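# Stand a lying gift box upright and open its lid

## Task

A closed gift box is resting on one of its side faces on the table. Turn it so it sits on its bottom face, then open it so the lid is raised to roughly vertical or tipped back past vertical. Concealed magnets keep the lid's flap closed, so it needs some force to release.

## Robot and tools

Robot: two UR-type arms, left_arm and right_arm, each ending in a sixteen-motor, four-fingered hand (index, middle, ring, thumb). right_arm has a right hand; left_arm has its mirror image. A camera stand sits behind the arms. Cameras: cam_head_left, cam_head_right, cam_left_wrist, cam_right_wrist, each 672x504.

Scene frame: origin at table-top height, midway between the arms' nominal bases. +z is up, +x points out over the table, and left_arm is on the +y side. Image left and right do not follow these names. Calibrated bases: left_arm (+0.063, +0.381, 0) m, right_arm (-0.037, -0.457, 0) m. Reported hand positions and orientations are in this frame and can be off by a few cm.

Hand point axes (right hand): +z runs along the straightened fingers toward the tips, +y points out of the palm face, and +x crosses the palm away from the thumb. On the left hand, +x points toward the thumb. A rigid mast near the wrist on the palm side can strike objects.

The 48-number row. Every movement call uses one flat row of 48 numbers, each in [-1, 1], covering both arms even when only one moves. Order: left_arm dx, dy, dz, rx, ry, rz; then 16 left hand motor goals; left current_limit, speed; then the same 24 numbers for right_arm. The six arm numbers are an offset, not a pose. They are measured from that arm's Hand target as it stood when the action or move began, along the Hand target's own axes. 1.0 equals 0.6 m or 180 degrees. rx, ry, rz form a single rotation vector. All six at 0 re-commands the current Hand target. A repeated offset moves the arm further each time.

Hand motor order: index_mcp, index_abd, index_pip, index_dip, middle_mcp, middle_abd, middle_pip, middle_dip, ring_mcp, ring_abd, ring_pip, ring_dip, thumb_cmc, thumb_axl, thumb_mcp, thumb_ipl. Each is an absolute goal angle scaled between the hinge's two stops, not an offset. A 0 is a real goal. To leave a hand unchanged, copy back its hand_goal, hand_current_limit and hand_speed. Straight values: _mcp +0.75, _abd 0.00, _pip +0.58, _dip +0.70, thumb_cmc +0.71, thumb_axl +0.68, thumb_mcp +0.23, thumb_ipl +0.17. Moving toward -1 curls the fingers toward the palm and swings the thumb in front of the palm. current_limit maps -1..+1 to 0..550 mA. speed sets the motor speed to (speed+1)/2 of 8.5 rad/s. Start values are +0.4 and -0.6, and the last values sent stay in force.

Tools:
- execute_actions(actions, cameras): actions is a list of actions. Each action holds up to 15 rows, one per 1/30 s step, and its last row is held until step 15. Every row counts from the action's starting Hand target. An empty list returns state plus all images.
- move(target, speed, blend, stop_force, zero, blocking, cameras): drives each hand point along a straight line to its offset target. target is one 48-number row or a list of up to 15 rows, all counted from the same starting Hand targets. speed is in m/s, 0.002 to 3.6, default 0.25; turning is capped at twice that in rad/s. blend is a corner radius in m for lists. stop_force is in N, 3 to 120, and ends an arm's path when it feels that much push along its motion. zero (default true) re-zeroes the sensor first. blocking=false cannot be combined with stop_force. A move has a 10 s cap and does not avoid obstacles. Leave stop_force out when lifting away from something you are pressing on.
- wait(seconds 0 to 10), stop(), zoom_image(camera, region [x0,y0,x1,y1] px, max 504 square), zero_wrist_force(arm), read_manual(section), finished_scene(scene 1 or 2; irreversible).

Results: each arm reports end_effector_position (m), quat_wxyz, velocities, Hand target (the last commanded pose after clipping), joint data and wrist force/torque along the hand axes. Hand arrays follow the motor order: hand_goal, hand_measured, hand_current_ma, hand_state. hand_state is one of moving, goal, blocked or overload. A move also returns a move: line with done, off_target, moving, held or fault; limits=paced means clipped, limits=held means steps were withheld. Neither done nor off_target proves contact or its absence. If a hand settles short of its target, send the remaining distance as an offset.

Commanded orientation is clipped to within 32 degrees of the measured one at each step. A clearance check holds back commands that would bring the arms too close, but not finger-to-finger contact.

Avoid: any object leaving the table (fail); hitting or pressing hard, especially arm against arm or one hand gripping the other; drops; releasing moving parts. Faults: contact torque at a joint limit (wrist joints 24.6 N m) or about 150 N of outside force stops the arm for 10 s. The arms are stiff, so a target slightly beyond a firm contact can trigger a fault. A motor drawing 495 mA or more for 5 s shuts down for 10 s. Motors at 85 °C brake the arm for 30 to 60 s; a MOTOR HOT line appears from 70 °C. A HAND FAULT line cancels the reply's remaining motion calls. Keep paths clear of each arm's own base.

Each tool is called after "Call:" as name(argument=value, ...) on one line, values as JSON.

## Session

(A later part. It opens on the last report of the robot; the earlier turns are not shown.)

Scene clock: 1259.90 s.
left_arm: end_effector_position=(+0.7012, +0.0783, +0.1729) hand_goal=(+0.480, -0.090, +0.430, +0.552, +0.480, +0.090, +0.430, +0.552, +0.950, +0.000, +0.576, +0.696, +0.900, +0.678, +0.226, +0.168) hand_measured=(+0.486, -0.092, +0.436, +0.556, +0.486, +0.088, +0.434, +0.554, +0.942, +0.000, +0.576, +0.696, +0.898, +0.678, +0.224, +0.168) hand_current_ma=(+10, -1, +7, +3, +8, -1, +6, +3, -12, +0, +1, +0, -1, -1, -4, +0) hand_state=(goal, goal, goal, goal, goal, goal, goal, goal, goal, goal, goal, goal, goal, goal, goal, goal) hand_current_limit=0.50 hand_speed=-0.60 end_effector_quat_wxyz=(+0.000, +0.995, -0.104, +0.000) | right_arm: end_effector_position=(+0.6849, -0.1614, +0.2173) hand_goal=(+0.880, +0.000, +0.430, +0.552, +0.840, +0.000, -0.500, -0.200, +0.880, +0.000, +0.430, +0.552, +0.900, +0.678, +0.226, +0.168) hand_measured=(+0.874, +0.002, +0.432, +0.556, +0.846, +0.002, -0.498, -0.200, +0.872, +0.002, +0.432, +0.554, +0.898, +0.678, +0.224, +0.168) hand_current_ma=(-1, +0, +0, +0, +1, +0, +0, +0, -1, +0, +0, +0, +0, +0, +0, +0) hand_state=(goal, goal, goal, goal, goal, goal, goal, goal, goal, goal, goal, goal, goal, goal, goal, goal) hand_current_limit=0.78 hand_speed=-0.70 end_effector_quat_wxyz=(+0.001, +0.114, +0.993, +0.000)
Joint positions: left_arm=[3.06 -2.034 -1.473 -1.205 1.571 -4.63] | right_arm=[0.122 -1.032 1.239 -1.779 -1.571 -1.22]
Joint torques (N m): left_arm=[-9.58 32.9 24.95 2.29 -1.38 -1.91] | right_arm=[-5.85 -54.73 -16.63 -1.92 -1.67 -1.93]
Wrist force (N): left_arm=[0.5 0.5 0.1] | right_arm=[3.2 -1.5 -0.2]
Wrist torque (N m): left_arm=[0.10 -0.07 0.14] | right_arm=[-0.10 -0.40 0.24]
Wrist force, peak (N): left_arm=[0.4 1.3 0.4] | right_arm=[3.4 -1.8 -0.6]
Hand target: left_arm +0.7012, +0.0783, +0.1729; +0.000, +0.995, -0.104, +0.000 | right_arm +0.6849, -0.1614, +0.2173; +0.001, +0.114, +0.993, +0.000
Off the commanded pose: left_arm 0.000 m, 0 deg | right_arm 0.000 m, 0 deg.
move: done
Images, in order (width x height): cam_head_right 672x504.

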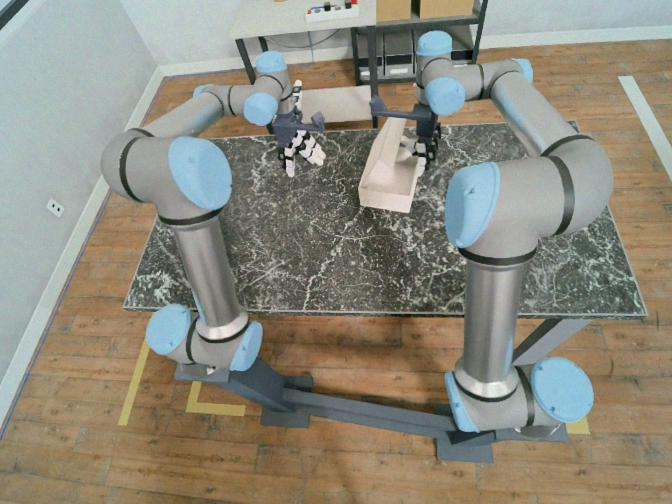

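Call:
move(target=[[0,0,0,0,0,0,0.48,-0.09,0.43,0.551,0.48,0.09,0.43,0.551,0.95,0,0.576,0.696,0.9,0.678,0.226,0.168,0.5,-0.6,0,0.083,-0.0745,0,0,0,0.88,0,0.43,0.551,0.84,0,-0.5,-0.2,0.88,0,0.43,0.551,0.9,0.678,0.226,0.168,0.78,-0.7],[0,0,0,0,0,0,0.48,-0.09,0.43,0.551,0.48,0.09,0.43,0.551,0.95,0,0.576,0.696,0.9,0.678,0.226,0.168,0.5,-0.6,0,0.17,-0.109,0,0,0,0.88,0,0.43,0.551,0.84,0,-0.5,-0.2,0.88,0,0.43,0.551,0.9,0.678,0.226,0.168,0.78,-0.7]], speed=0.06, blend=[0.02,0], cameras=["cam_head_right","cam_head_left"])

Call:
zoom_image(camera="cam_head_right", region=[315, 100, 445, 220])

Scene clock: 1299.63 s.
left_arm: end_effector_position=(+0.7012, +0.0783, +0.1729) hand_goal=(+0.480, -0.090, +0.430, +0.552, +0.480, +0.090, +0.430, +0.552, +0.950, +0.000, +0.576, +0.696, +0.900, +0.678, +0.226, +0.168) hand_measured=(+0.486, -0.092, +0.436, +0.556, +0.486, +0.088, +0.434, +0.554, +0.942, +0.000, +0.576, +0.696, +0.898, +0.678, +0.224, +0.168) hand_current_ma=(+10, -1, +7, +3, +8, -1, +6, +3, -12, +0, +1, +0, -1, -1, -4, +0) hand_state=(goal, goal, goal, goal, goal, goal, goal, goal, goal, goal, goal, goal, goal, goal, goal, goal) hand_current_limit=0.50 hand_speed=-0.60 end_effector_quat_wxyz=(+0.000, +0.995, -0.104, +0.000) | right_arm: end_effector_position=(+0.7079, -0.0620, +0.2827) hand_goal=(+0.880, +0.000, +0.430, +0.552, +0.840, +0.000, -0.500, -0.200, +0.880, +0.000, +0.430, +0.552, +0.900, +0.678, +0.226, +0.168) hand_measured=(+0.874, +0.002, +0.432, +0.556, +0.842, +0.002, -0.496, -0.200, +0.872, +0.002, +0.432, +0.554, +0.898, +0.678, +0.224, +0.168) hand_current_ma=(-1, +0, +0, +0, +0, +0, +0, +0, -1, +0, +0, +0, +0, +0, +0, +0) hand_state=(goal, goal, goal, goal, goal, goal, goal, goal, goal, goal, goal, goal, goal, goal, goal, goal) hand_current_limit=0.78 hand_speed=-0.70 end_effector_quat_wxyz=(+0.001, +0.114, +0.993, +0.000)
Joint positions: left_arm=[3.06 -2.034 -1.473 -1.205 1.571 -4.63] | right_arm=[0.25 -0.887 0.835 -1.52 -1.571 -1.092]
Joint torques (N m): left_arm=[-9.2 32.86 25.47 0.49 -1.18 1.08] | right_arm=[-9.04 -61.53 -18.37 -3.6 -1.69 -2.28]
Wrist force (N): left_arm=[0.1 0.1 -0.2] | right_arm=[3.4 -1.6 -0.5]
Wrist torque (N m): left_arm=[0.08 -0.04 0.11] | right_arm=[-0.09 -0.44 0.34]
Wrist force, peak (N): left_arm=[0.8 0.3 0.2] | right_arm=[3.6 -1.6 -0.5]
Hand target: left_arm +0.7012, +0.0783, +0.1729; +0.000, +0.995, -0.104, +0.000 | right_arm +0.7079, -0.0621, +0.2827; +0.001, +0.114, +0.993, +0.000
Off the commanded pose: left_arm 0.000 m, 0 deg | right_arm 0.000 m, 0 deg.
move: done
Images, in order (width x height): cam_head_left 672x504, cam_head_right 672x504.

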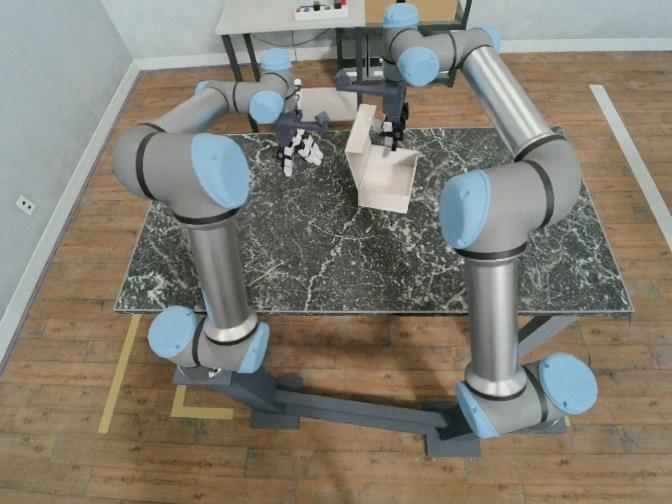

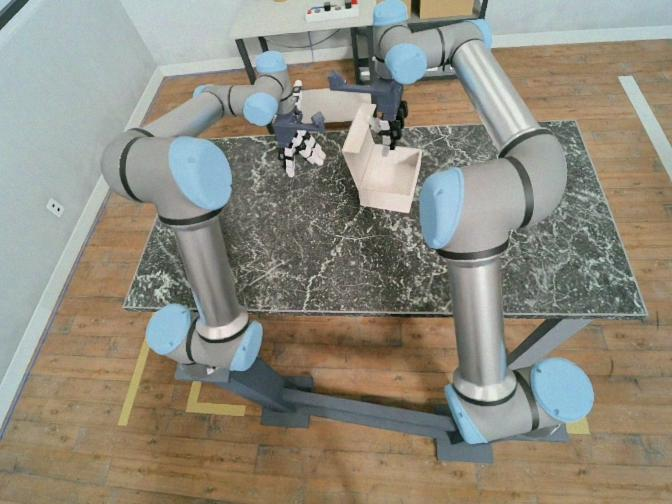

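Scaled by 3.877.

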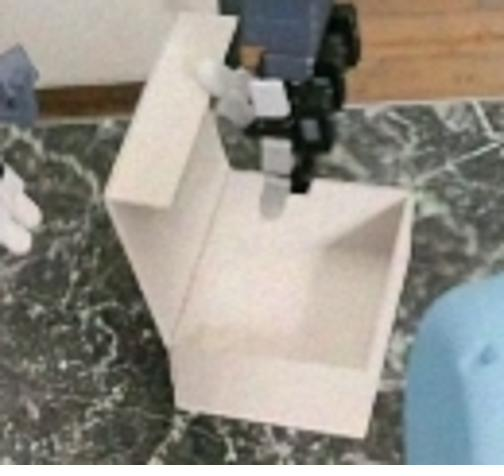

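Call:
move(target=[[0,0,0,0,0,0,0.48,-0.09,0.43,0.551,0.48,0.09,0.43,0.551,0.95,0,0.576,0.696,0.9,0.678,0.226,0.168,0.5,-0.6,0,0,0.025,0,0,0,0.88,0,0.43,0.551,0.84,0,-0.5,-0.2,0.88,0,0.43,0.551,0.9,0.678,0.226,0.168,0.78,-0.7],[0,0,0,0,0,0,0.48,-0.09,0.43,0.551,0.48,0.09,0.43,0.551,0.95,0,0.576,0.696,0.9,0.678,0.226,0.168,0.5,-0.6,0,-0.3,0.025,0,0,0,0.88,0,0.43,0.551,0.84,0,-0.5,-0.2,0.88,0,0.43,0.551,0.9,0.678,0.226,0.168,0.78,-0.7]], speed=[0.04,0.15], blend=[0.003,0], cameras=["cam_head_right","cam_head_left"])

Call:
zoom_image(camera="cam_head_right", region=[315, 80, 445, 220])

Scene clock: 1324.20 s.
left_arm: end_effector_position=(+0.7012, +0.0783, +0.1729) hand_goal=(+0.480, -0.090, +0.430, +0.552, +0.480, +0.090, +0.430, +0.552, +0.950, +0.000, +0.576, +0.696, +0.900, +0.678, +0.226, +0.168) hand_measured=(+0.486, -0.092, +0.436, +0.556, +0.486, +0.088, +0.434, +0.554, +0.942, +0.000, +0.576, +0.696, +0.898, +0.678, +0.224, +0.168) hand_current_ma=(+10, -1, +7, +3, +8, -1, +6, +3, -12, +0, +1, +0, -1, -1, -4, +0) hand_state=(goal, goal, goal, goal, goal, goal, goal, goal, goal, goal, goal, goal, goal, goal, goal, goal) hand_current_limit=0.50 hand_speed=-0.60 end_effector_quat_wxyz=(+0.000, +0.995, -0.104, +0.000) | right_arm: end_effector_position=(+0.6671, -0.2373, +0.2677) hand_goal=(+0.880, +0.000, +0.430, +0.552, +0.840, +0.000, -0.500, -0.200, +0.880, +0.000, +0.430, +0.552, +0.900, +0.678, +0.226, +0.168) hand_measured=(+0.876, +0.002, +0.432, +0.556, +0.840, +0.002, -0.498, -0.200, +0.874, +0.002, +0.432, +0.554, +0.898, +0.678, +0.224, +0.168) hand_current_ma=(-1, +0, +0, +0, +0, +0, +0, +0, -1, +0, +0, +0, +0, +0, +0, +0) hand_state=(goal, goal, goal, goal, goal, goal, goal, goal, goal, goal, goal, goal, goal, goal, goal, goal) hand_current_limit=0.78 hand_speed=-0.70 end_effector_quat_wxyz=(+0.001, +0.114, +0.993, +0.000)
Joint positions: left_arm=[3.06 -2.034 -1.473 -1.205 1.571 -4.63] | right_arm=[0.012 -1.144 1.278 -1.706 -1.571 -1.329]
Joint torques (N m): left_arm=[-9.44 33.12 26.19 0.42 -0.82 0.1] | right_arm=[3.93 -35.84 -27.35 -1.19 0.97 1.14]
Wrist force (N): left_arm=[0.0 0.4 -0.1] | right_arm=[3.0 -1.4 -0.6]
Wrist torque (N m): left_arm=[0.11 -0.03 0.10] | right_arm=[-0.06 -0.38 0.21]
Wrist force, peak (N): left_arm=[0.3 0.8 0.1] | right_arm=[2.9 -3.2 -0.2]
Hand target: left_arm +0.7012, +0.0783, +0.1729; +0.000, +0.995, -0.104, +0.000 | right_arm +0.6671, -0.2374, +0.2677; +0.001, +0.114, +0.993, +0.000
Off the commanded pose: left_arm 0.000 m, 0 deg | right_arm 0.000 m, 0 deg.
move: done
Images, in order (width x height): cam_head_left 672x504, cam_head_right 672x504.

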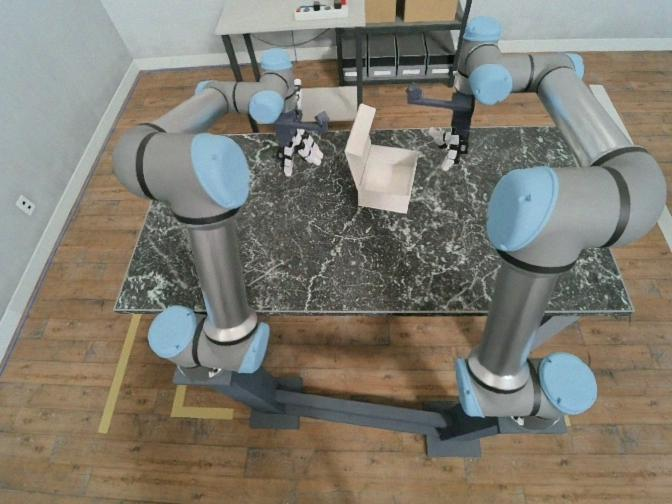

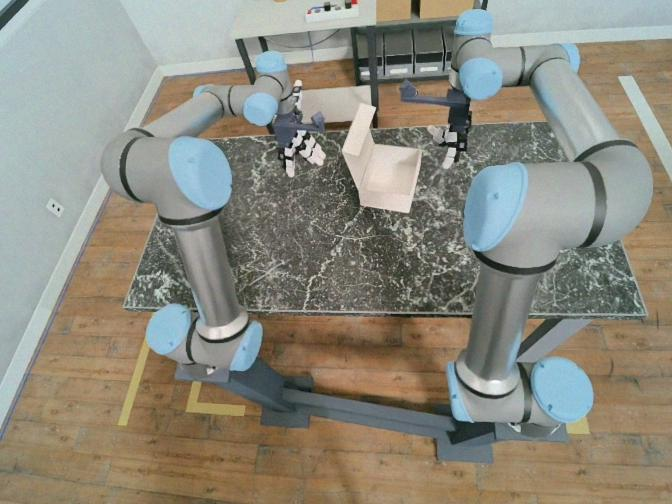

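Scaled by 3.600.

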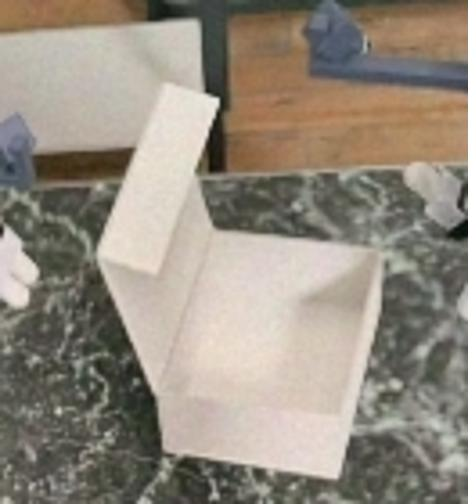

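Call:
finished_scene(scene=1)

The scene is finished: the task was done.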